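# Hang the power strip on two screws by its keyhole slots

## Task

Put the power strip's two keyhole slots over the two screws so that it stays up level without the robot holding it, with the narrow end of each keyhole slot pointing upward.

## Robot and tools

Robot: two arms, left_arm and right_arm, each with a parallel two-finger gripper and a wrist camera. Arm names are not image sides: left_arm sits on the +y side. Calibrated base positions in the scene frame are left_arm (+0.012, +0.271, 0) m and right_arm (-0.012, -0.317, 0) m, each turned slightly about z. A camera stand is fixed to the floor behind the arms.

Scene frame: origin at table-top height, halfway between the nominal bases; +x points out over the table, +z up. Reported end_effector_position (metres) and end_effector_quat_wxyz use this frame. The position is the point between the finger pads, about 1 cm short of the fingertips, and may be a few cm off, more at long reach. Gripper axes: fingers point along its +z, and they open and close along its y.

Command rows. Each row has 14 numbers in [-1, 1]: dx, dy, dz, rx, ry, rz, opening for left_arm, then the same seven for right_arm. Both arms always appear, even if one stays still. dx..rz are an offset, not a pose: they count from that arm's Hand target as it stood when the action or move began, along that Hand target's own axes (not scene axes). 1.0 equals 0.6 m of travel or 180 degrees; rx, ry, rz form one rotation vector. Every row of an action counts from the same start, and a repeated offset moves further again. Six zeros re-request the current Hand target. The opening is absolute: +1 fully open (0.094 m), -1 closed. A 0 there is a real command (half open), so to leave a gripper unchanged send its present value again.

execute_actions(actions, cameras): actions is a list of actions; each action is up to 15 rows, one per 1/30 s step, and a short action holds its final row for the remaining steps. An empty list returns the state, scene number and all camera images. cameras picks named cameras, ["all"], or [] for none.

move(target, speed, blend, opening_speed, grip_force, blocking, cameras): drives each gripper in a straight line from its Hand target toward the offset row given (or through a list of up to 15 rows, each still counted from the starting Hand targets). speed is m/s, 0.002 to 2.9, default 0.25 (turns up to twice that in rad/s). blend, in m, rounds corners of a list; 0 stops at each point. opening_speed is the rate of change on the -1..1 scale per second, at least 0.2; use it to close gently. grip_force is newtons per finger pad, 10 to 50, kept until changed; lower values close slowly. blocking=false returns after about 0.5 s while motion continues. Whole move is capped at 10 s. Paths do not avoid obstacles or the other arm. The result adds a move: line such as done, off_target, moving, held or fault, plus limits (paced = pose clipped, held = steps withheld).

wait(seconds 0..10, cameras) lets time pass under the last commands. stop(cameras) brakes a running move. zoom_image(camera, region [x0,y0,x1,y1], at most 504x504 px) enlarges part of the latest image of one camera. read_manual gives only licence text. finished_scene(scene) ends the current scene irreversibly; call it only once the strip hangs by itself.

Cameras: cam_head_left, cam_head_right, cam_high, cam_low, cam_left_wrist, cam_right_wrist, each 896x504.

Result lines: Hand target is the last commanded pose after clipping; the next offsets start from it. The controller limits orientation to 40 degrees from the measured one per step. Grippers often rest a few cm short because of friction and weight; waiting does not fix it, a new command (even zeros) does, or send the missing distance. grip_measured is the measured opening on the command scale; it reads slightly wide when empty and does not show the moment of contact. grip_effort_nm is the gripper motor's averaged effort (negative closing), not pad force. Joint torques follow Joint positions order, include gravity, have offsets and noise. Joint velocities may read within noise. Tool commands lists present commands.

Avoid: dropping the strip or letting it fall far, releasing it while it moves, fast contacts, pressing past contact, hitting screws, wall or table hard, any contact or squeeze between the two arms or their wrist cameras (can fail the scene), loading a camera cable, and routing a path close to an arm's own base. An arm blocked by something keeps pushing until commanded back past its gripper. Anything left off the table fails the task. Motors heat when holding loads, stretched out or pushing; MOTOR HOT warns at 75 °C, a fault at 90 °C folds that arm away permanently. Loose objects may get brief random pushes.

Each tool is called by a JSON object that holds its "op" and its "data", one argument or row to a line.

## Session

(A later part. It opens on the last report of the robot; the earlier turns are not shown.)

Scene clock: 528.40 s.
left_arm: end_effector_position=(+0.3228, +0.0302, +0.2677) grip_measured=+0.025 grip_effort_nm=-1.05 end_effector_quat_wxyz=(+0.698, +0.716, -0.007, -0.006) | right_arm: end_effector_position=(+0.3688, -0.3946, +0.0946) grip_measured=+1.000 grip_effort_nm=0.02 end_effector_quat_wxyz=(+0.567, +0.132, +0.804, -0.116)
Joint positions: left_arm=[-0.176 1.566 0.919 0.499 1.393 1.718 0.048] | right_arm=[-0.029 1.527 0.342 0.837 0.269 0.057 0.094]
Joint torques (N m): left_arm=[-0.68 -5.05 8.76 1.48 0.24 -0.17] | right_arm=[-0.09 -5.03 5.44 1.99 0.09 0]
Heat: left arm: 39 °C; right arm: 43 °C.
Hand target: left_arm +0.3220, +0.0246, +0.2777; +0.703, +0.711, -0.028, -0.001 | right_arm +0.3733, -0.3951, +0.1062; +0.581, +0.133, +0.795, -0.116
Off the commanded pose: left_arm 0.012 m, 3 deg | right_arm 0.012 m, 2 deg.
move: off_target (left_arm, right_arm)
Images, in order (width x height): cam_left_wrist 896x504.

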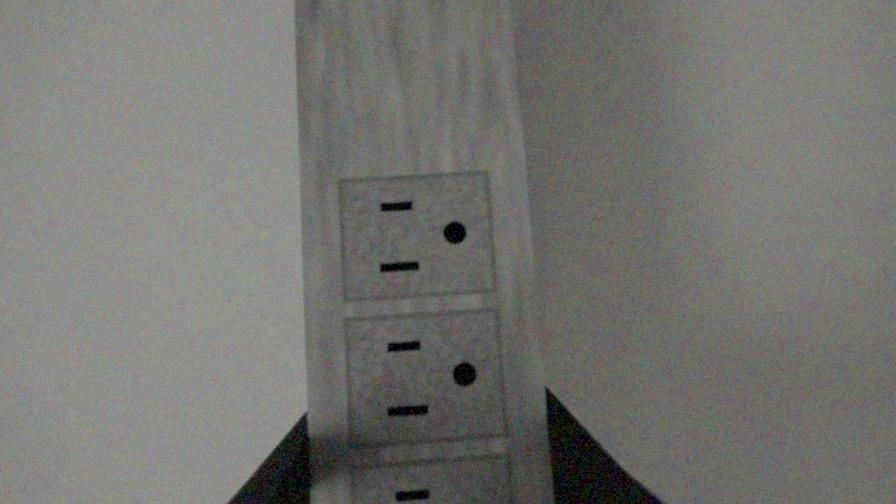

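{"op": "move", "data": {
  "target": [
    [-0.0039,0.0367,-0.0007,0,0,0,-0.16,0,0,0,0,0,0,1],
    [0.011,0.0367,0.0213,0,0,0,-0.16,0,0,0,0,0,0,1]
  ],
  "speed": 0.05
}}

{"op": "move", "data": {
  "target": [0,-0.0634,0,0,0,0,-0.16,0,0,0,0,0,0,1],
  "speed": 0.025,
  "cameras": ["cam_left_wrist"]
}}

Scene clock: 548.50 s.
left_arm: end_effector_position=(+0.3252, +0.0197, +0.2844) grip_measured=+0.025 grip_effort_nm=-1.05 end_effector_quat_wxyz=(+0.700, +0.713, -0.025, +0.005) | right_arm: end_effector_position=(+0.3688, -0.3946, +0.0946) grip_measured=+1.000 grip_effort_nm=0.02 end_effector_quat_wxyz=(+0.567, +0.132, +0.804, -0.116)
Joint positions: left_arm=[-0.205 1.57 0.974 0.499 1.375 1.709 0.048] | right_arm=[-0.029 1.527 0.342 0.837 0.269 0.057 0.094]
Joint torques (N m): left_arm=[-1.24 -5.42 11.19 0.97 -0.01 -0.45] | right_arm=[-0.03 -5.14 5.49 1.96 0.11 0]
Heat: left arm: 40 °C; right arm: 43 °C.
Hand target: left_arm +0.3272, +0.0113, +0.2998; +0.703, +0.711, -0.028, -0.001 | right_arm +0.3733, -0.3951, +0.1062; +0.581, +0.133, +0.795, -0.116
Off the commanded pose: left_arm 0.018 m, 1 deg | right_arm 0.012 m, 2 deg.
move: off_target (left_arm, right_arm)

Scene clock: 550.77 s.
left_arm: end_effector_position=(+0.3264, +0.0176, +0.2753) grip_measured=+0.025 grip_effort_nm=-1.05 end_effector_quat_wxyz=(+0.705, +0.708, -0.047, +0.012) | right_arm: end_effector_position=(+0.3688, -0.3946, +0.0946) grip_measured=+1.000 grip_effort_nm=0.02 end_effector_quat_wxyz=(+0.567, +0.132, +0.804, -0.116)
Joint positions: left_arm=[-0.208 1.613 0.952 0.621 1.394 1.693 0.048] | right_arm=[-0.029 1.527 0.342 0.837 0.269 0.057 0.094]
Joint torques (N m): left_arm=[-0.75 -4.51 5.31 1.08 -0.27 -0.11] | right_arm=[-0.09 -5.08 5.31 1.99 0.07 0.02]
Heat: left arm: 40 °C; right arm: 43 °C.
Hand target: left_arm +0.3287, +0.0117, +0.2618; +0.703, +0.711, -0.028, -0.001 | right_arm +0.3733, -0.3951, +0.1062; +0.581, +0.133, +0.795, -0.116
Off the commanded pose: left_arm 0.015 m, 3 deg | right_arm 0.012 m, 2 deg.
move: off_target (left_arm, right_arm)
Images, in order (width x height): cam_left_wrist 896x504.

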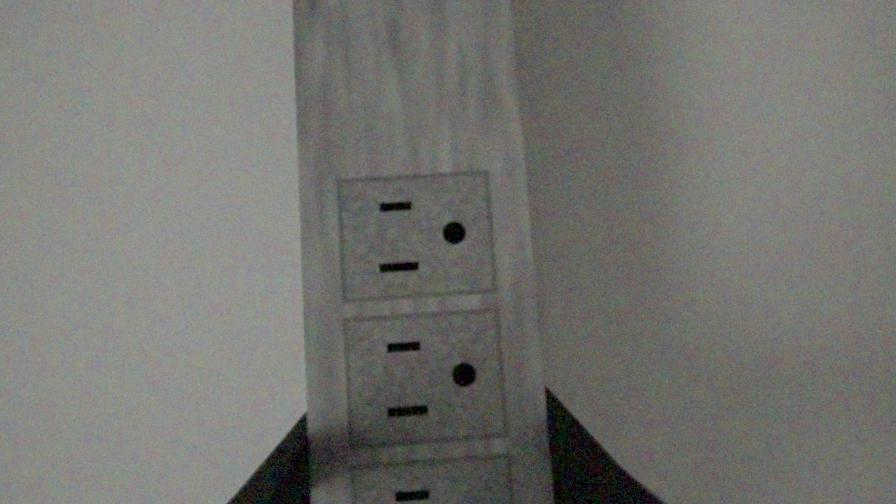

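{"op": "execute_actions", "data": {
  "actions": [],
  "cameras": ["cam_head_left","cam_head_right"]
}}

{"op": "zoom_image", "data": {
  "camera": "cam_head_left",
  "region": [350, 80, 510, 260]
}}

{"op": "zoom_image", "data": {
  "camera": "cam_head_right",
  "region": [340, 90, 480, 250]
}}

Scene clock: 557.07 s.
left_arm: end_effector_position=(+0.3264, +0.0176, +0.2753) grip_measured=+0.025 grip_effort_nm=-1.05 end_effector_quat_wxyz=(+0.705, +0.708, -0.047, +0.012) | right_arm: end_effector_position=(+0.3688, -0.3946, +0.0946) grip_measured=+1.000 grip_effort_nm=0.02 end_effector_quat_wxyz=(+0.567, +0.132, +0.804, -0.116)
Joint positions: left_arm=[-0.208 1.613 0.952 0.621 1.394 1.693 0.048] | right_arm=[-0.029 1.527 0.342 0.837 0.269 0.057 0.094]
Joint velocities: within noise
Joint torques (N m): left_arm=[-0.81 -4.49 5.35 1.14 -0.24 -0.11] | right_arm=[-0.05 -5.08 5.5 1.96 0.06 0.02]
Heat: left arm: 39 °C; right arm: 43 °C.
Hand target: left_arm +0.3287, +0.0117, +0.2618; +0.703, +0.711, -0.028, -0.001 | right_arm +0.3733, -0.3951, +0.1062; +0.581, +0.133, +0.795, -0.116
Tool commands: left_gripper/opening=-0.16 right_gripper/opening=+1.0
Off the commanded pose: left_arm 0.015 m, 3 deg | right_arm 0.012 m, 2 deg.
Images, in order (width x height): cam_head_left 896x504, cam_head_right 896x504.

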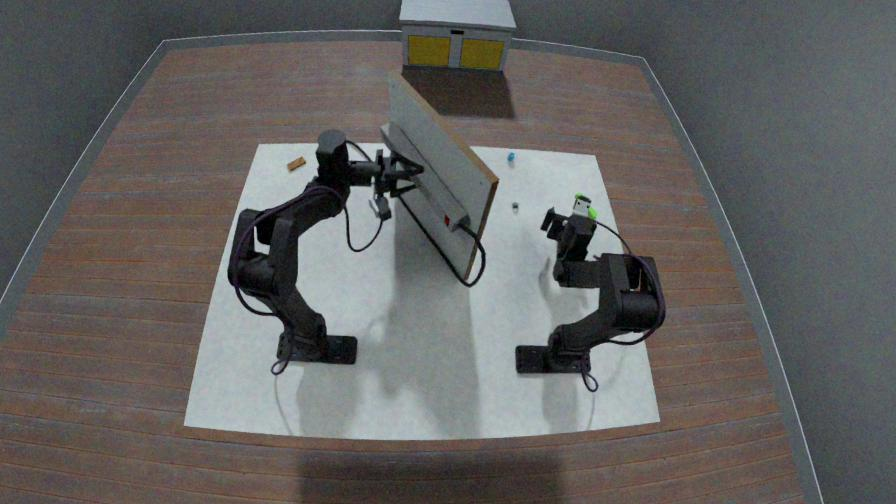

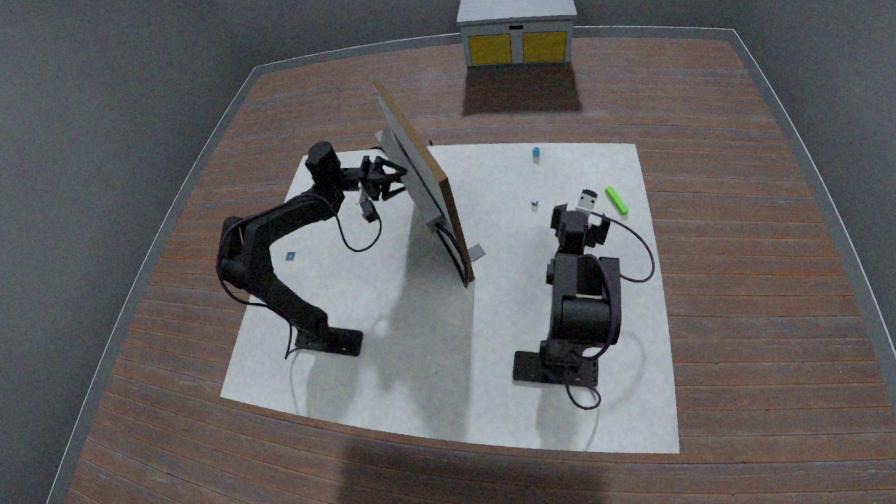

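Scaled by 2.800.

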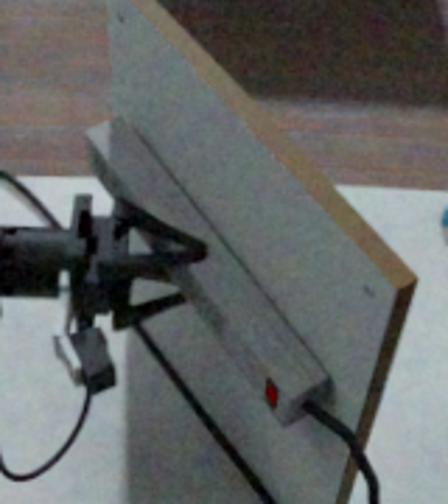

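Scaled by 3.150.

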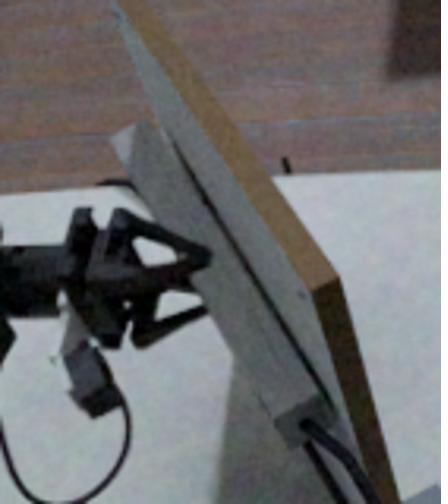

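{"op": "zoom_image", "data": {
  "camera": "cam_head_left",
  "region": [370, 110, 490, 240]
}}

Scaled by 3.877.

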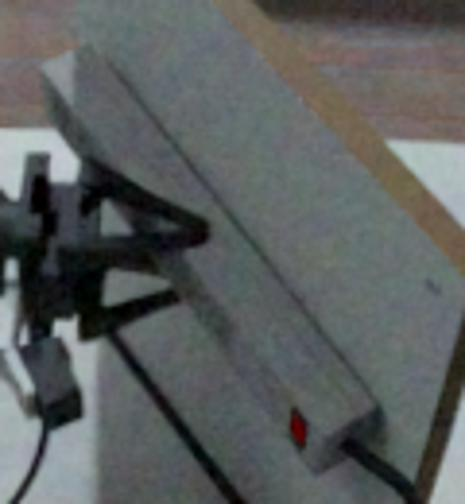

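{"op": "move", "data": {
  "target": [0.0037,0.0167,0.0055,0,0,-0.0167,-0.16,0,0,0,0,0,0,1],
  "speed": 0.04,
  "cameras": ["cam_left_wrist"]
}}

Scene clock: 577.90 s.
left_arm: end_effector_position=(+0.3266, +0.0170, +0.2732) grip_measured=+0.025 grip_effort_nm=-1.05 end_effector_quat_wxyz=(+0.704, +0.709, -0.030, -0.006) | right_arm: end_effector_position=(+0.3688, -0.3946, +0.0946) grip_measured=+1.000 grip_effort_nm=0.02 end_effector_quat_wxyz=(+0.567, +0.132, +0.804, -0.116)
Joint positions: left_arm=[-0.21 1.618 0.951 0.621 1.394 1.649 0.048] | right_arm=[-0.029 1.527 0.342 0.837 0.269 0.057 0.094]
Joint torques (N m): left_arm=[-1.4 -5.18 7.8 0.87 -0.37 -0.37] | right_arm=[-0.12 -5.05 5.41 1.97 0.09 0.01]
Heat: left arm: 38 °C; right arm: 44 °C.
Hand target: left_arm +0.3304, +0.0082, +0.2719; +0.702, +0.712, -0.010, -0.020 | right_arm +0.3733, -0.3951, +0.1062; +0.581, +0.133, +0.795, -0.116
Off the commanded pose: left_arm 0.010 m, 3 deg | right_arm 0.012 m, 2 deg.
move: off_target (left_arm, right_arm)
Images, in order (width x height): cam_left_wrist 896x504.

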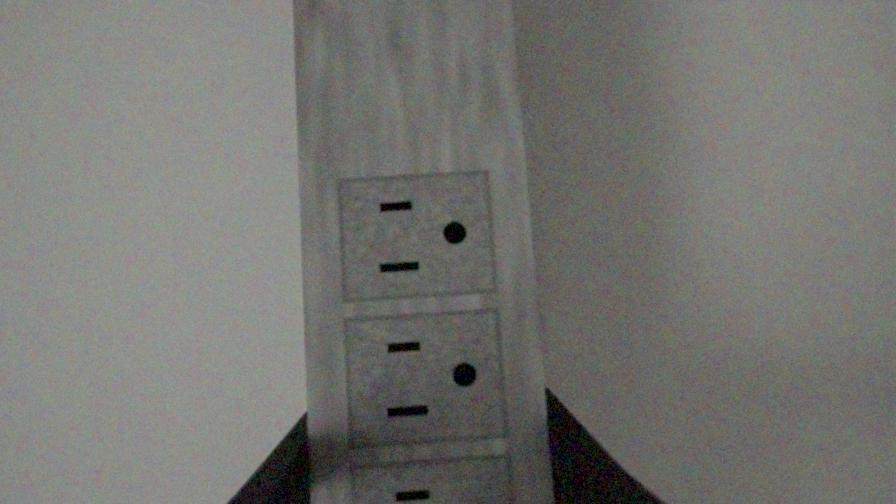

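{"op": "move", "data": {
  "target": [
    [-0.015,0,0.01,0,0,0,-0.16,0,0,0,0,0,0,1]
  ],
  "speed": 0.02
}}

{"op": "move", "data": {
  "target": [
    [0.027,0,-0.016,0,0,0,-0.16,0,0,0,0,0,0,1]
  ],
  "speed": 0.02
}}

Scene clock: 586.57 s.
left_arm: end_effector_position=(+0.3248, +0.0152, +0.2717) grip_measured=+0.025 grip_effort_nm=-1.05 end_effector_quat_wxyz=(+0.704, +0.710, -0.029, -0.011) | right_arm: end_effector_position=(+0.3688, -0.3946, +0.0946) grip_measured=+1.000 grip_effort_nm=0.02 end_effector_quat_wxyz=(+0.567, +0.132, +0.804, -0.116)
Joint positions: left_arm=[-0.216 1.618 0.946 0.621 1.393 1.646 0.048] | right_arm=[-0.029 1.527 0.342 0.837 0.269 0.057 0.094]
Joint torques (N m): left_arm=[-2.62 -7.05 5.96 0.9 -0.59 -0.34] | right_arm=[-0.06 -5.09 5.5 1.96 0.09 0]
Heat: left arm: 38 °C; right arm: 44 °C.
Hand target: left_arm +0.3211, +0.0026, +0.2719; +0.702, +0.712, -0.010, -0.020 | right_arm +0.3733, -0.3951, +0.1062; +0.581, +0.133, +0.795, -0.116
Off the commanded pose: left_arm 0.013 m, 2 deg | right_arm 0.012 m, 2 deg.
move: off_target (left_arm, right_arm)

Scene clock: 588.03 s.
left_arm: end_effector_position=(+0.3253, +0.0152, +0.2696) grip_measured=+0.025 grip_effort_nm=-1.05 end_effector_quat_wxyz=(+0.704, +0.710, -0.030, -0.019) | right_arm: end_effector_position=(+0.3688, -0.3946, +0.0946) grip_measured=+1.000 grip_effort_nm=0.02 end_effector_quat_wxyz=(+0.567, +0.132, +0.804, -0.116)
Joint positions: left_arm=[-0.215 1.63 0.952 0.621 1.406 1.642 0.048] | right_arm=[-0.029 1.527 0.342 0.837 0.269 0.057 0.094]
Joint torques (N m): left_arm=[0.1 -4.45 9.65 0.88 -0.3 -0.28] | right_arm=[-0.12 -4.9 5.39 1.97 0.1 0.01]
Heat: left arm: 38 °C; right arm: 44 °C.
Hand target: left_arm +0.3378, +0.0115, +0.2718; +0.702, +0.712, -0.010, -0.020 | right_arm +0.3733, -0.3951, +0.1062; +0.581, +0.133, +0.795, -0.116
Off the commanded pose: left_arm 0.013 m, 2 deg | right_arm 0.012 m, 2 deg.
move: off_target (left_arm, right_arm)

{"op": "move", "data": {
  "target": [-0.008,-0.025,0.006,0,0,0,-0.16,0,0,0,0,0,0,1],
  "speed": 0.03,
  "cameras": ["cam_left_wrist","cam_head_right"]
}}

{"op": "zoom_image", "data": {
  "camera": "cam_head_right",
  "region": [370, 120, 470, 240]
}}

Scene clock: 596.77 s.
left_arm: end_effector_position=(+0.3253, +0.0151, +0.2682) grip_measured=+0.025 grip_effort_nm=-1.05 end_effector_quat_wxyz=(+0.705, +0.708, -0.038, -0.012) | right_arm: end_effector_position=(+0.3688, -0.3946, +0.0946) grip_measured=+1.000 grip_effort_nm=0.02 end_effector_quat_wxyz=(+0.567, +0.132, +0.804, -0.116)
Joint positions: left_arm=[-0.215 1.638 0.948 0.648 1.41 1.649 0.048] | right_arm=[-0.029 1.527 0.342 0.837 0.269 0.057 0.094]
Joint torques (N m): left_arm=[-0.91 -4.49 5.83 1.05 -0.51 -0.22] | right_arm=[-0.09 -5.16 5.44 1.97 0.1 -0.01]
Heat: left arm: 39 °C; right arm: 44 °C.
Hand target: left_arm +0.3326, +0.0083, +0.2568; +0.702, +0.712, -0.010, -0.020 | right_arm +0.3733, -0.3951, +0.1062; +0.581, +0.133, +0.795, -0.116
Off the commanded pose: left_arm 0.015 m, 3 deg | right_arm 0.012 m, 2 deg.
move: off_target (left_arm, right_arm)
Images, in order (width x height): cam_head_right 896x504, cam_left_wrist 896x504.

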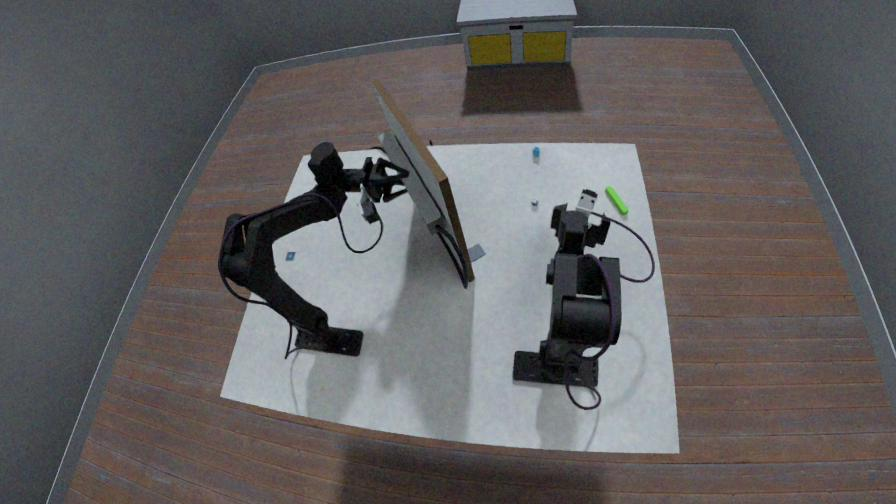

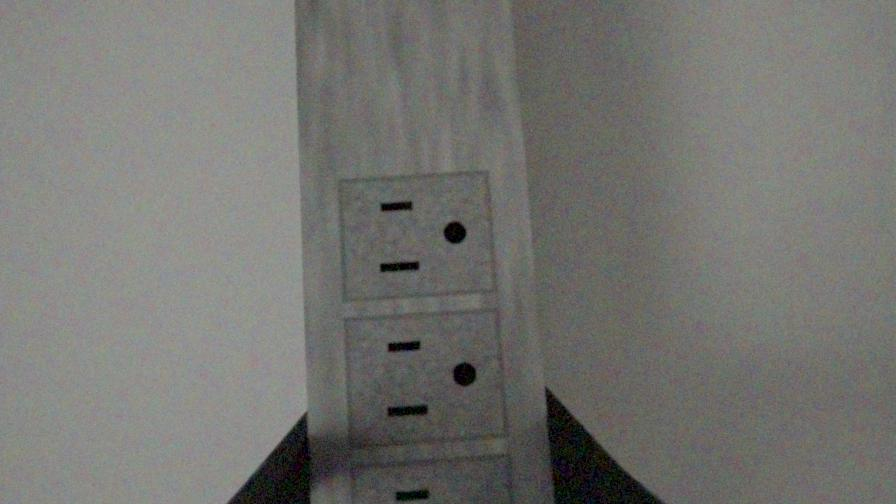

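Scaled by 4.200.

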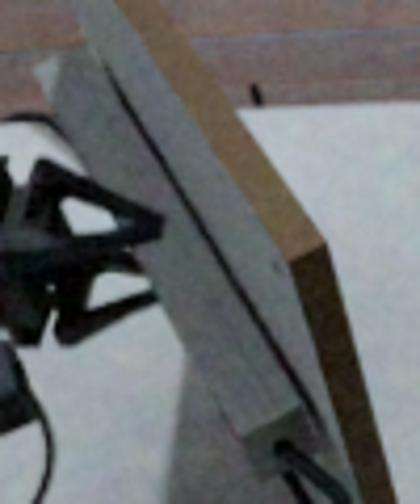

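{"op": "move", "data": {
  "target": [0,0.03,0.004,0,0,-0.022,-0.16,0,0,0,0,0,0,1],
  "speed": 0.03
}}

Scene clock: 604.50 s.
left_arm: end_effector_position=(+0.3253, +0.0151, +0.2682) grip_measured=+0.025 grip_effort_nm=-1.05 end_effector_quat_wxyz=(+0.705, +0.709, -0.034, -0.017) | right_arm: end_effector_position=(+0.3688, -0.3946, +0.0946) grip_measured=+1.000 grip_effort_nm=0.02 end_effector_quat_wxyz=(+0.567, +0.132, +0.804, -0.116)
Joint positions: left_arm=[-0.215 1.638 0.948 0.648 1.41 1.636 0.048] | right_arm=[-0.029 1.527 0.342 0.837 0.269 0.057 0.094]
Joint torques (N m): left_arm=[-1.37 -6.15 9.39 0.51 -0.58 -1.05] | right_arm=[-0.09 -5.12 5.39 1.98 0.1 -0.01]
Heat: left arm: 39 °C; right arm: 44 °C.
Hand target: left_arm +0.3328, +0.0057, +0.2748; +0.701, +0.711, +0.015, -0.044 | right_arm +0.3733, -0.3951, +0.1062; +0.581, +0.133, +0.795, -0.116
Off the commanded pose: left_arm 0.014 m, 6 deg | right_arm 0.012 m, 2 deg.
move: off_target (left_arm, right_arm)

{"op": "move", "data": {
  "target": [0,0,-0.022,0,0,0.025,-0.16,0,0,0,0,0,0,1],
  "speed": 0.04
}}

{"op": "move", "data": {
  "target": [0.014,0,0,0,0,0,-0.16,0,0,0,0,0,0,1],
  "speed": 0.04
}}

Scene clock: 621.93 s.
left_arm: end_effector_position=(+0.3257, +0.0156, +0.2682) grip_measured=+0.025 grip_effort_nm=-1.05 end_effector_quat_wxyz=(+0.705, +0.709, -0.034, -0.016) | right_arm: end_effector_position=(+0.3688, -0.3946, +0.0946) grip_measured=+1.000 grip_effort_nm=0.02 end_effector_quat_wxyz=(+0.567, +0.132, +0.804, -0.116)
Joint positions: left_arm=[-0.213 1.638 0.948 0.648 1.41 1.636 0.048] | right_arm=[-0.029 1.527 0.342 0.837 0.269 0.057 0.094]
Joint torques (N m): left_arm=[0.58 -6.65 8.4 0.7 -0.15 -0.32] | right_arm=[-0.03 -5.07 5.35 1.99 0.1 -0.02]
Heat: left arm: 40 °C; right arm: 44 °C.
Hand target: left_arm +0.3333, +0.0189, +0.2749; +0.702, +0.711, -0.013, -0.016 | right_arm +0.3733, -0.3951, +0.1062; +0.581, +0.133, +0.795, -0.116
Off the commanded pose: left_arm 0.011 m, 2 deg | right_arm 0.012 m, 2 deg.
move: off_target (left_arm, right_arm)

Scene clock: 622.93 s.
left_arm: end_effector_position=(+0.3262, +0.0163, +0.2687) grip_measured=+0.025 grip_effort_nm=-1.05 end_effector_quat_wxyz=(+0.705, +0.708, -0.036, -0.018) | right_arm: end_effector_position=(+0.3688, -0.3946, +0.0946) grip_measured=+1.000 grip_effort_nm=0.02 end_effector_quat_wxyz=(+0.567, +0.132, +0.804, -0.116)
Joint positions: left_arm=[-0.21 1.642 0.954 0.648 1.42 1.636 0.048] | right_arm=[-0.029 1.527 0.342 0.837 0.269 0.057 0.094]
Joint torques (N m): left_arm=[0.7 -5.05 10.5 0.71 -0.21 -0.32] | right_arm=[-0.05 -5.04 5.45 1.96 0.1 -0.01]
Heat: left arm: 41 °C; right arm: 44 °C.
Hand target: left_arm +0.3417, +0.0185, +0.2749; +0.702, +0.711, -0.013, -0.016 | right_arm +0.3733, -0.3951, +0.1062; +0.581, +0.133, +0.795, -0.116
Off the commanded pose: left_arm 0.017 m, 3 deg | right_arm 0.012 m, 2 deg.
move: off_target (left_arm, right_arm)

{"op": "move", "data": {
  "target": [-0.014,-0.015,-0.02,0,0,0,-0.16,0,0,0,0,0,0,1],
  "speed": 0.04,
  "cameras": ["cam_left_wrist"]
}}

Scene clock: 632.17 s.
left_arm: end_effector_position=(+0.3374, +0.0321, +0.2682) grip_measured=+0.025 grip_effort_nm=-1.05 end_effector_quat_wxyz=(+0.705, +0.709, -0.022, +0.000) | right_arm: end_effector_position=(+0.3688, -0.3946, +0.0946) grip_measured=+1.000 grip_effort_nm=0.02 end_effector_quat_wxyz=(+0.567, +0.132, +0.804, -0.116)
Joint positions: left_arm=[-0.161 1.642 0.952 0.648 1.423 1.643 0.048] | right_arm=[-0.029 1.527 0.342 0.837 0.269 0.057 0.094]
Joint torques (N m): left_arm=[0.03 -6.68 6.09 0.75 0.08 -0.09] | right_arm=[-0.06 -5.09 5.49 1.96 0.11 -0.01]
Heat: left arm: 41 °C; right arm: 44 °C.
Hand target: left_arm +0.3337, +0.0310, +0.2661; +0.702, +0.711, -0.013, -0.016 | right_arm +0.3733, -0.3951, +0.1062; +0.581, +0.133, +0.795, -0.116
Off the commanded pose: left_arm 0.004 m, 2 deg | right_arm 0.012 m, 2 deg.
move: off_target (right_arm)
Images, in order (width x height): cam_left_wrist 896x504.

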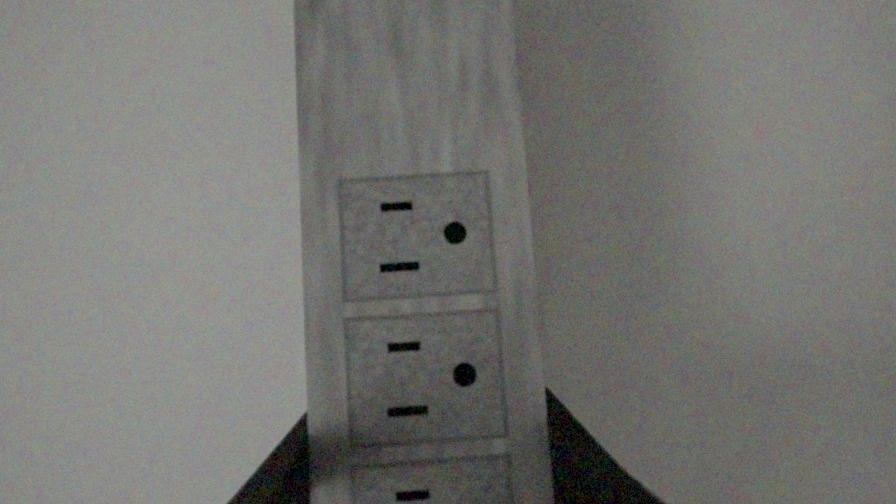

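{"op": "execute_actions", "data": {
  "actions": []
}}

{"op": "zoom_image", "data": {
  "camera": "cam_high",
  "region": [370, 50, 530, 210]
}}

{"op": "zoom_image", "data": {
  "camera": "cam_low",
  "region": [400, 60, 660, 400]
}}

Scene clock: 655.20 s.
left_arm: end_effector_position=(+0.3374, +0.0321, +0.2682) grip_measured=+0.025 grip_effort_nm=-1.05 end_effector_quat_wxyz=(+0.705, +0.709, -0.022, +0.000) | right_arm: end_effector_position=(+0.3688, -0.3946, +0.0946) grip_measured=+1.000 grip_effort_nm=0.02 end_effector_quat_wxyz=(+0.567, +0.132, +0.804, -0.116)
Joint positions: left_arm=[-0.161 1.642 0.952 0.648 1.423 1.643 0.048] | right_arm=[-0.029 1.527 0.342 0.837 0.269 0.057 0.094]
Joint velocities: within noise
Joint torques (N m): left_arm=[-0.01 -6.63 6.11 0.75 0.09 -0.09] | right_arm=[0.06 -5.27 5.42 1.98 0.06 0.01]
Heat: left arm: 39 °C; right arm: 44 °C.
Hand target: left_arm +0.3337, +0.0310, +0.2661; +0.702, +0.711, -0.013, -0.016 | right_arm +0.3733, -0.3951, +0.1062; +0.581, +0.133, +0.795, -0.116
Tool commands: left_gripper/opening=-0.16 right_gripper/opening=+1.0
Off the commanded pose: left_arm 0.004 m, 2 deg | right_arm 0.012 m, 2 deg.

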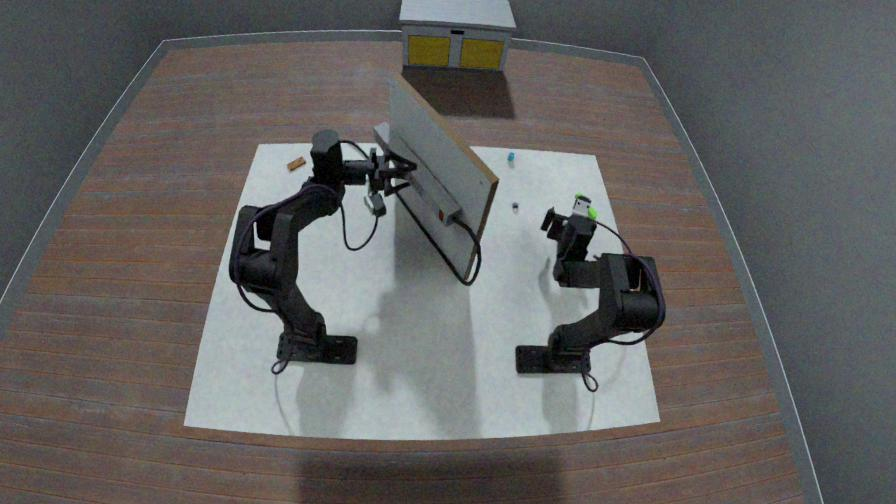

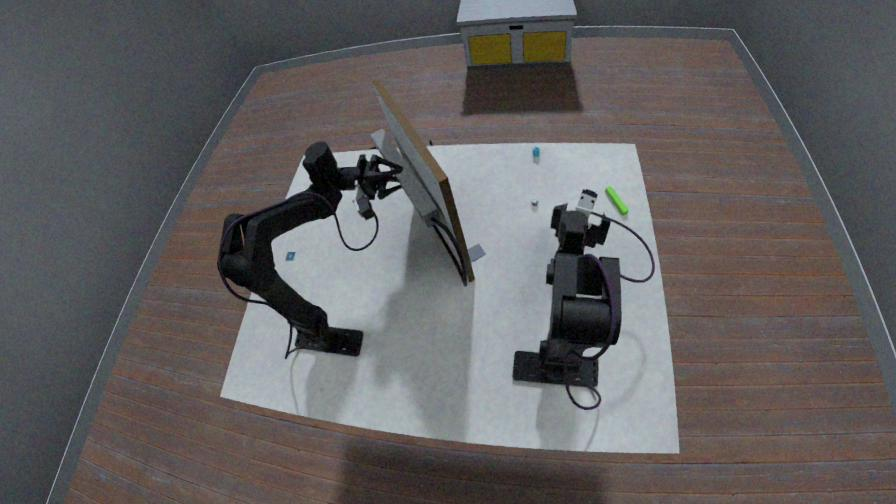

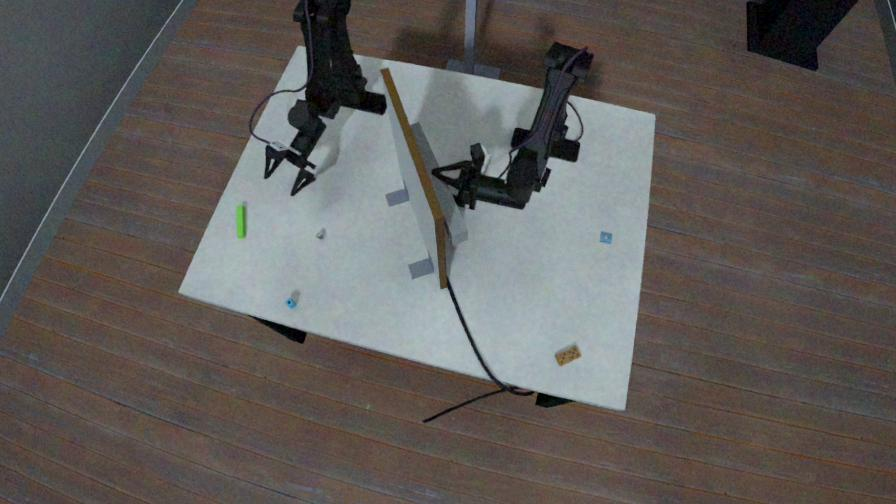

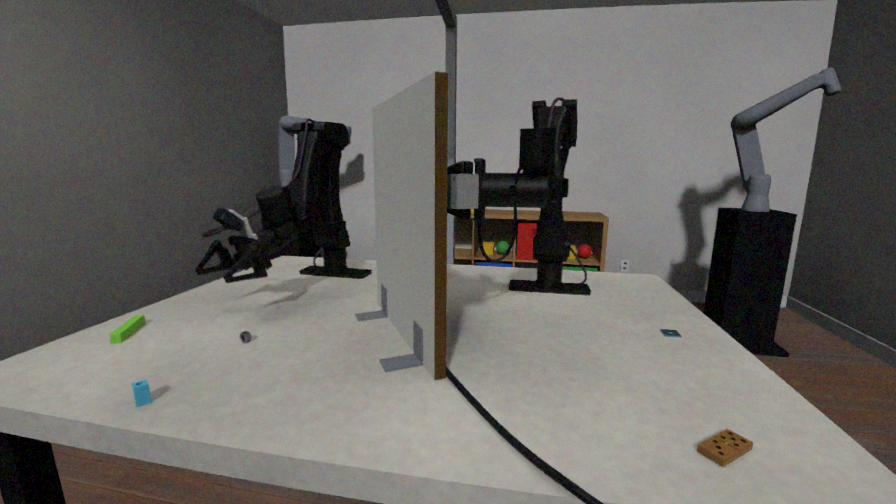

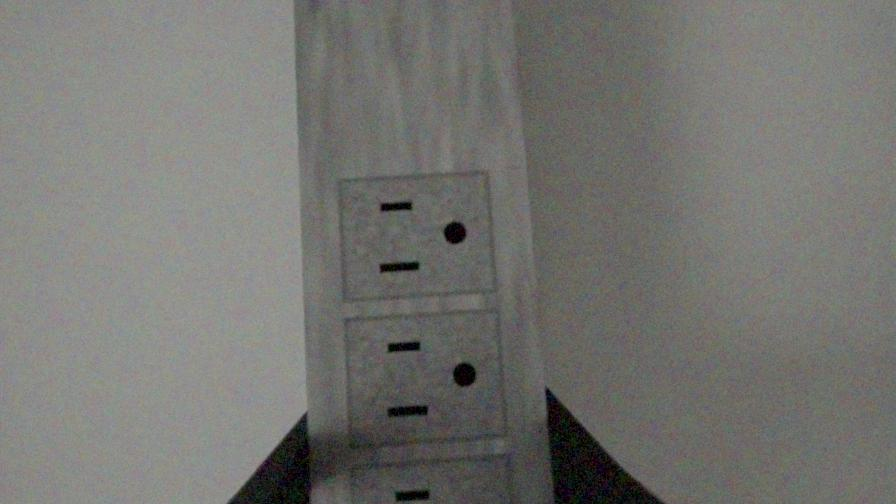

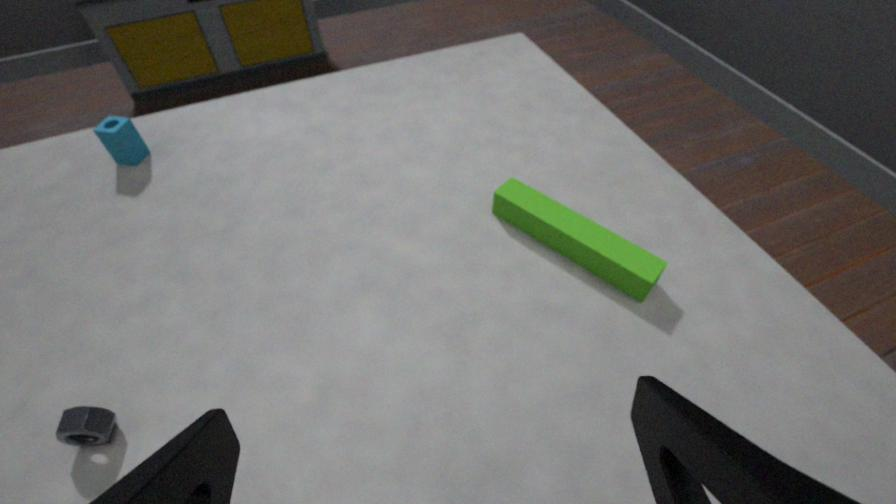

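Scaled by 3.150.

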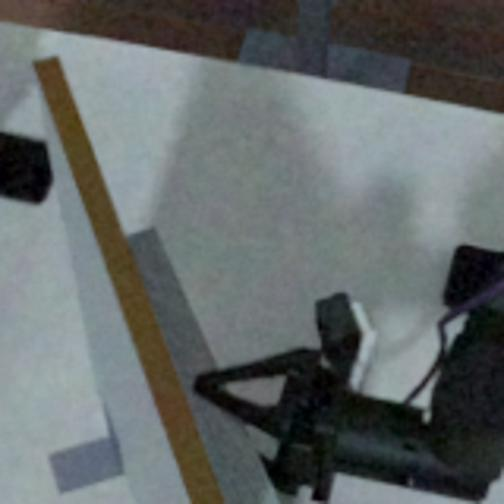

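Scaled by 1.482.

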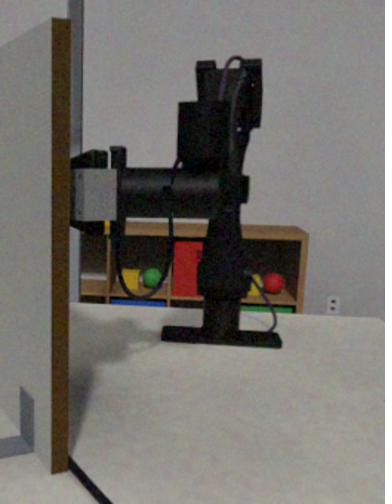

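{"op": "move", "data": {
  "target": [-0.0208,0.1,0.0138,0,0,-0.0065,-0.16,0,0,0,0,0,0,1],
  "speed": 0.08,
  "cameras": ["cam_left_wrist"]
}}

{"op": "zoom_image", "data": {
  "camera": "cam_left_wrist",
  "region": [420, 0, 760, 300]
}}

Scene clock: 673.40 s.
left_arm: end_effector_position=(+0.3307, +0.0266, +0.2973) grip_measured=+0.025 grip_effort_nm=-1.05 end_effector_quat_wxyz=(+0.701, +0.712, +0.018, -0.030) | right_arm: end_effector_position=(+0.3688, -0.3946, +0.0946) grip_measured=+1.000 grip_effort_nm=0.02 end_effector_quat_wxyz=(+0.567, +0.132, +0.804, -0.116)
Joint positions: left_arm=[-0.182 1.563 1.012 0.47 1.387 1.581 0.048] | right_arm=[-0.029 1.527 0.342 0.837 0.269 0.057 0.094]
Joint torques (N m): left_arm=[-0.88 -9.14 10.99 0.69 0.19 -0.15] | right_arm=[-0.03 -5.08 5.37 1.94 0.07 0.01]
Heat: left arm: 39 °C; right arm: 44 °C.
Hand target: left_arm +0.3212, +0.0224, +0.3261; +0.702, +0.712, -0.006, -0.023 | right_arm +0.3733, -0.3951, +0.1062; +0.581, +0.133, +0.795, -0.116
Off the commanded pose: left_arm 0.031 m, 3 deg | right_arm 0.012 m, 2 deg.
move: off_target (left_arm, right_arm)
Images, in order (width x height): cam_left_wrist 896x504.

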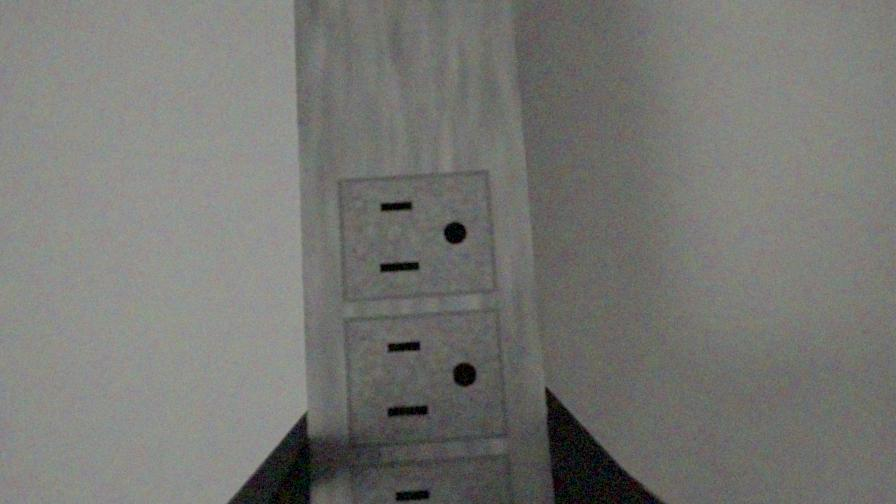

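Scaled by 1.482.

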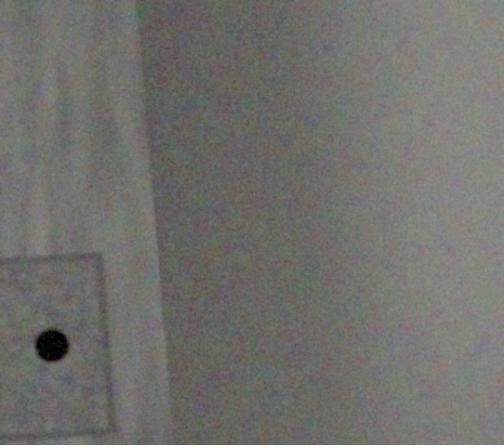

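{"op": "move", "data": {
  "target": [0,0.03,0.0,0,0,0,-0.16,0,0,0,0,0,0,1],
  "speed": 0.08,
  "cameras": ["cam_left_wrist"]
}}

{"op": "zoom_image", "data": {
  "camera": "cam_left_wrist",
  "region": [420, 0, 760, 300]
}}

Scene clock: 679.90 s.
left_arm: end_effector_position=(+0.3324, +0.0262, +0.3131) grip_measured=+0.025 grip_effort_nm=-1.05 end_effector_quat_wxyz=(+0.701, +0.713, +0.020, -0.032) | right_arm: end_effector_position=(+0.3688, -0.3946, +0.0946) grip_measured=+1.000 grip_effort_nm=0.02 end_effector_quat_wxyz=(+0.567, +0.132, +0.804, -0.116)
Joint positions: left_arm=[-0.182 1.552 1.071 0.392 1.387 1.585 0.048] | right_arm=[-0.029 1.527 0.342 0.837 0.269 0.057 0.094]
Joint torques (N m): left_arm=[-0.9 -9.03 11.52 0.71 0.16 -0.14] | right_arm=[0.01 -5.12 5.41 1.97 0.1 0.03]
Heat: left arm: 40 °C; right arm: 44 °C.
Hand target: left_arm +0.3217, +0.0222, +0.3441; +0.702, +0.712, -0.006, -0.023 | right_arm +0.3733, -0.3951, +0.1062; +0.581, +0.133, +0.795, -0.116
Off the commanded pose: left_arm 0.033 m, 3 deg | right_arm 0.012 m, 2 deg.
move: off_target (left_arm, right_arm)
Images, in order (width x height): cam_left_wrist 896x504.

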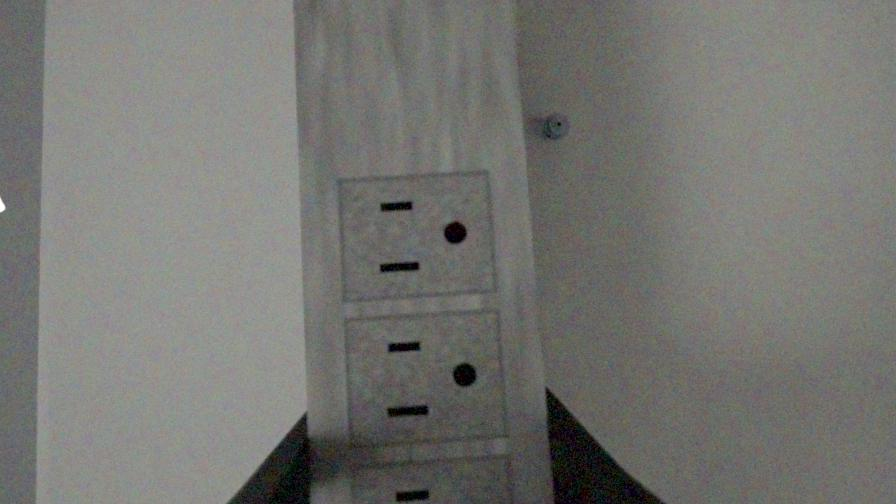

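Scaled by 1.482.

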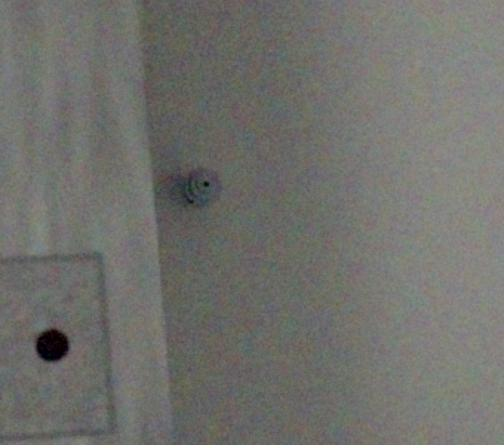

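{"op": "move", "data": {
  "target": [-0.0053,-0.095,0,0,0,0.009,-0.16,0,0,0,0,0,0,1],
  "speed": 0.08
}}

Scene clock: 710.27 s.
left_arm: end_effector_position=(+0.3252, +0.0278, +0.2834) grip_measured=+0.025 grip_effort_nm=-1.05 end_effector_quat_wxyz=(+0.699, +0.716, -0.003, -0.006) | right_arm: end_effector_position=(+0.3688, -0.3946, +0.0946) grip_measured=+1.000 grip_effort_nm=0.02 end_effector_quat_wxyz=(+0.567, +0.132, +0.804, -0.116)
Joint positions: left_arm=[-0.182 1.552 0.965 0.459 1.383 1.693 0.048] | right_arm=[-0.029 1.527 0.342 0.837 0.269 0.057 0.094]
Joint torques (N m): left_arm=[-0.99 -6.22 6.15 1.53 0.26 -0.33] | right_arm=[-0.02 -4.98 5.48 1.98 0.1 0.03]
Heat: left arm: 42 °C; right arm: 44 °C.
Hand target: left_arm +0.3170, +0.0231, +0.2872; +0.702, +0.711, -0.016, -0.014 | right_arm +0.3733, -0.3951, +0.1062; +0.581, +0.133, +0.795, -0.116
Off the commanded pose: left_arm 0.010 m, 2 deg | right_arm 0.012 m, 2 deg.
move: off_target (right_arm)

{"op": "move", "data": {
  "target": [0.0098,-0.004,0.0247,0,-0.014,0.004,-0.16,0,0,0,0,0,0,1],
  "speed": 0.04
}}

Scene clock: 718.80 s.
left_arm: end_effector_position=(+0.3225, +0.0162, +0.2684) grip_measured=+0.025 grip_effort_nm=-1.05 end_effector_quat_wxyz=(+0.696, +0.717, -0.005, -0.036) | right_arm: end_effector_position=(+0.3688, -0.3946, +0.0946) grip_measured=+1.000 grip_effort_nm=0.02 end_effector_quat_wxyz=(+0.567, +0.132, +0.804, -0.116)
Joint positions: left_arm=[-0.215 1.599 0.965 0.466 1.395 1.693 0.048] | right_arm=[-0.029 1.527 0.342 0.837 0.269 0.057 0.094]
Joint torques (N m): left_arm=[-1.24 -5.5 10.35 1.49 0.23 -0.15] | right_arm=[-0.12 -5.05 5.42 1.98 0.06 -0.01]
Heat: left arm: 41 °C; right arm: 44 °C.
Hand target: left_arm +0.3223, +0.0081, +0.2846; +0.702, +0.711, -0.036, -0.025 | right_arm +0.3733, -0.3951, +0.1062; +0.581, +0.133, +0.795, -0.116
Off the commanded pose: left_arm 0.018 m, 4 deg | right_arm 0.012 m, 2 deg.
move: off_target (left_arm, right_arm)

{"op": "move", "data": {
  "target": [
    [-0.003,0.0992,-0.0234,0,0.014,-0.004,-0.16,0,0,0,0,0,0,1],
    [-0.011,0.0112,-0.0241,0,0.0125,0.011,-0.16,0,0,0,0,0,0,1]
  ],
  "speed": 0.08
}}

Scene clock: 740.80 s.
left_arm: end_effector_position=(+0.3227, +0.0181, +0.2787) grip_measured=+0.025 grip_effort_nm=-1.05 end_effector_quat_wxyz=(+0.695, +0.719, -0.022, -0.003) | right_arm: end_effector_position=(+0.3688, -0.3946, +0.0946) grip_measured=+1.000 grip_effort_nm=0.02 end_effector_quat_wxyz=(+0.567, +0.132, +0.804, -0.116)
Joint positions: left_arm=[-0.211 1.566 0.978 0.415 1.373 1.767 0.048] | right_arm=[-0.029 1.527 0.342 0.837 0.269 0.057 0.094]
Joint torques (N m): left_arm=[0.64 -7.72 6.65 1.61 0.45 -0.46] | right_arm=[0.09 -5.03 5.39 1.95 0.11 0.01]
Heat: left arm: 43 °C; right arm: 44 °C.
Hand target: left_arm +0.3169, +0.0230, +0.2914; +0.703, +0.710, -0.034, +0.001 | right_arm +0.3733, -0.3951, +0.1062; +0.581, +0.133, +0.795, -0.116
Off the commanded pose: left_arm 0.015 m, 2 deg | right_arm 0.012 m, 2 deg.
move: off_target (left_arm, right_arm)

{"op": "move", "data": {
  "target": [0.012,-0.004,0.021,0,-0.01,0,-0.16,0,0,0,0,0,0,1],
  "speed": 0.03
}}

Scene clock: 746.63 s.
left_arm: end_effector_position=(+0.3230, +0.0163, +0.2753) grip_measured=+0.025 grip_effort_nm=-1.05 end_effector_quat_wxyz=(+0.696, +0.717, -0.027, -0.011) | right_arm: end_effector_position=(+0.3688, -0.3946, +0.0946) grip_measured=+1.000 grip_effort_nm=0.02 end_effector_quat_wxyz=(+0.567, +0.132, +0.804, -0.116)
Joint positions: left_arm=[-0.215 1.587 0.983 0.433 1.389 1.76 0.048] | right_arm=[-0.029 1.527 0.342 0.837 0.269 0.057 0.094]
Joint torques (N m): left_arm=[-0.73 -5.19 10.13 1.46 0.26 -0.37] | right_arm=[-0.01 -5.23 5.41 1.97 0.08 0.04]
Heat: left arm: 42 °C; right arm: 44 °C.
Hand target: left_arm +0.3236, +0.0101, +0.2892; +0.702, +0.710, -0.045, -0.010 | right_arm +0.3733, -0.3951, +0.1062; +0.581, +0.133, +0.795, -0.116
Off the commanded pose: left_arm 0.015 m, 2 deg | right_arm 0.012 m, 2 deg.
move: off_target (left_arm, right_arm)

{"op": "move", "data": {
  "target": [0.003,-0.012,0.004,0,0,0,-0.16,0,0,0,0,0,0,1],
  "speed": 0.03
}}

{"op": "move", "data": {
  "target": [0.003,-0.008,0.002,0,0,0,-0.16,0,0,0,0,0,0,1],
  "speed": 0.03
}}

Scene clock: 754.80 s.
left_arm: end_effector_position=(+0.3249, +0.0156, +0.2747) grip_measured=+0.025 grip_effort_nm=-1.05 end_effector_quat_wxyz=(+0.698, +0.715, -0.033, -0.009) | right_arm: end_effector_position=(+0.3688, -0.3946, +0.0946) grip_measured=+1.000 grip_effort_nm=0.02 end_effector_quat_wxyz=(+0.567, +0.132, +0.804, -0.116)
Joint positions: left_arm=[-0.215 1.602 0.983 0.477 1.396 1.744 0.048] | right_arm=[-0.029 1.527 0.342 0.837 0.269 0.057 0.094]
Joint torques (N m): left_arm=[-1.22 -4.97 9.02 1.45 0.1 -0.32] | right_arm=[-0.06 -5.11 5.45 1.98 0.09 0.03]
Heat: left arm: 41 °C; right arm: 44 °C.
Hand target: left_arm +0.3256, +0.0076, +0.2821; +0.702, +0.710, -0.045, -0.010 | right_arm +0.3733, -0.3951, +0.1062; +0.581, +0.133, +0.795, -0.116
Off the commanded pose: left_arm 0.011 m, 2 deg | right_arm 0.012 m, 2 deg.
move: off_target (left_arm, right_arm)

Scene clock: 755.93 s.
left_arm: end_effector_position=(+0.3250, +0.0152, +0.2740) grip_measured=+0.025 grip_effort_nm=-1.05 end_effector_quat_wxyz=(+0.700, +0.713, -0.038, -0.012) | right_arm: end_effector_position=(+0.3688, -0.3946, +0.0946) grip_measured=+1.000 grip_effort_nm=0.02 end_effector_quat_wxyz=(+0.567, +0.132, +0.804, -0.116)
Joint positions: left_arm=[-0.215 1.615 0.983 0.51 1.408 1.728 0.048] | right_arm=[-0.029 1.527 0.342 0.837 0.269 0.057 0.094]
Joint torques (N m): left_arm=[-1.32 -4.66 8.43 1.42 -0.07 -0.24] | right_arm=[0.02 -5 5.48 1.98 0.11 0]
Heat: left arm: 41 °C; right arm: 44 °C.
Hand target: left_arm +0.3276, +0.0063, +0.2774; +0.702, +0.710, -0.045, -0.010 | right_arm +0.3733, -0.3951, +0.1062; +0.581, +0.133, +0.795, -0.116
Off the commanded pose: left_arm 0.010 m, 1 deg | right_arm 0.012 m, 2 deg.
move: off_target (right_arm)

{"op": "move", "data": {
  "target": [
    [0,0.02,0.003,0,0,-0.004,-0.16,0,0,0,0,0,0,1],
    [0,-0.02,0.003,0,0,-0.004,-0.16,0,0,0,0,0,0,1],
    [0.004,0.02,0,0,0,-0.004,-0.16,0,0,0,0,0,0,1],
    [0.004,-0.02,0,0,0,-0.004,-0.16,0,0,0,0,0,0,1],
    [0.008,0.02,-0.003,0,0,-0.004,-0.16,0,0,0,0,0,0,1],
    [0.008,-0.02,-0.003,0,0,-0.004,-0.16,0,0,0,0,0,0,1]
  ],
  "speed": 0.04,
  "blend": 0.004
}}

Scene clock: 780.10 s.
left_arm: end_effector_position=(+0.3254, +0.0155, +0.2731) grip_measured=+0.025 grip_effort_nm=-1.05 end_effector_quat_wxyz=(+0.704, +0.709, -0.054, -0.014) | right_arm: end_effector_position=(+0.3688, -0.3946, +0.0946) grip_measured=+1.000 grip_effort_nm=0.02 end_effector_quat_wxyz=(+0.567, +0.132, +0.804, -0.116)
Joint positions: left_arm=[-0.211 1.641 0.985 0.583 1.437 1.699 0.048] | right_arm=[-0.029 1.527 0.342 0.837 0.269 0.057 0.094]
Joint torques (N m): left_arm=[-0.92 -4.16 7.09 1.15 -0.35 -0.07] | right_arm=[-0.1 -5.08 5.39 1.99 0.07 0]
Heat: left arm: 40 °C; right arm: 44 °C.
Hand target: left_arm +0.3330, +0.0079, +0.2656; +0.702, +0.711, -0.041, -0.014 | right_arm +0.3733, -0.3951, +0.1062; +0.581, +0.133, +0.795, -0.116
Off the commanded pose: left_arm 0.013 m, 2 deg | right_arm 0.012 m, 2 deg.
move: off_target (left_arm, right_arm)


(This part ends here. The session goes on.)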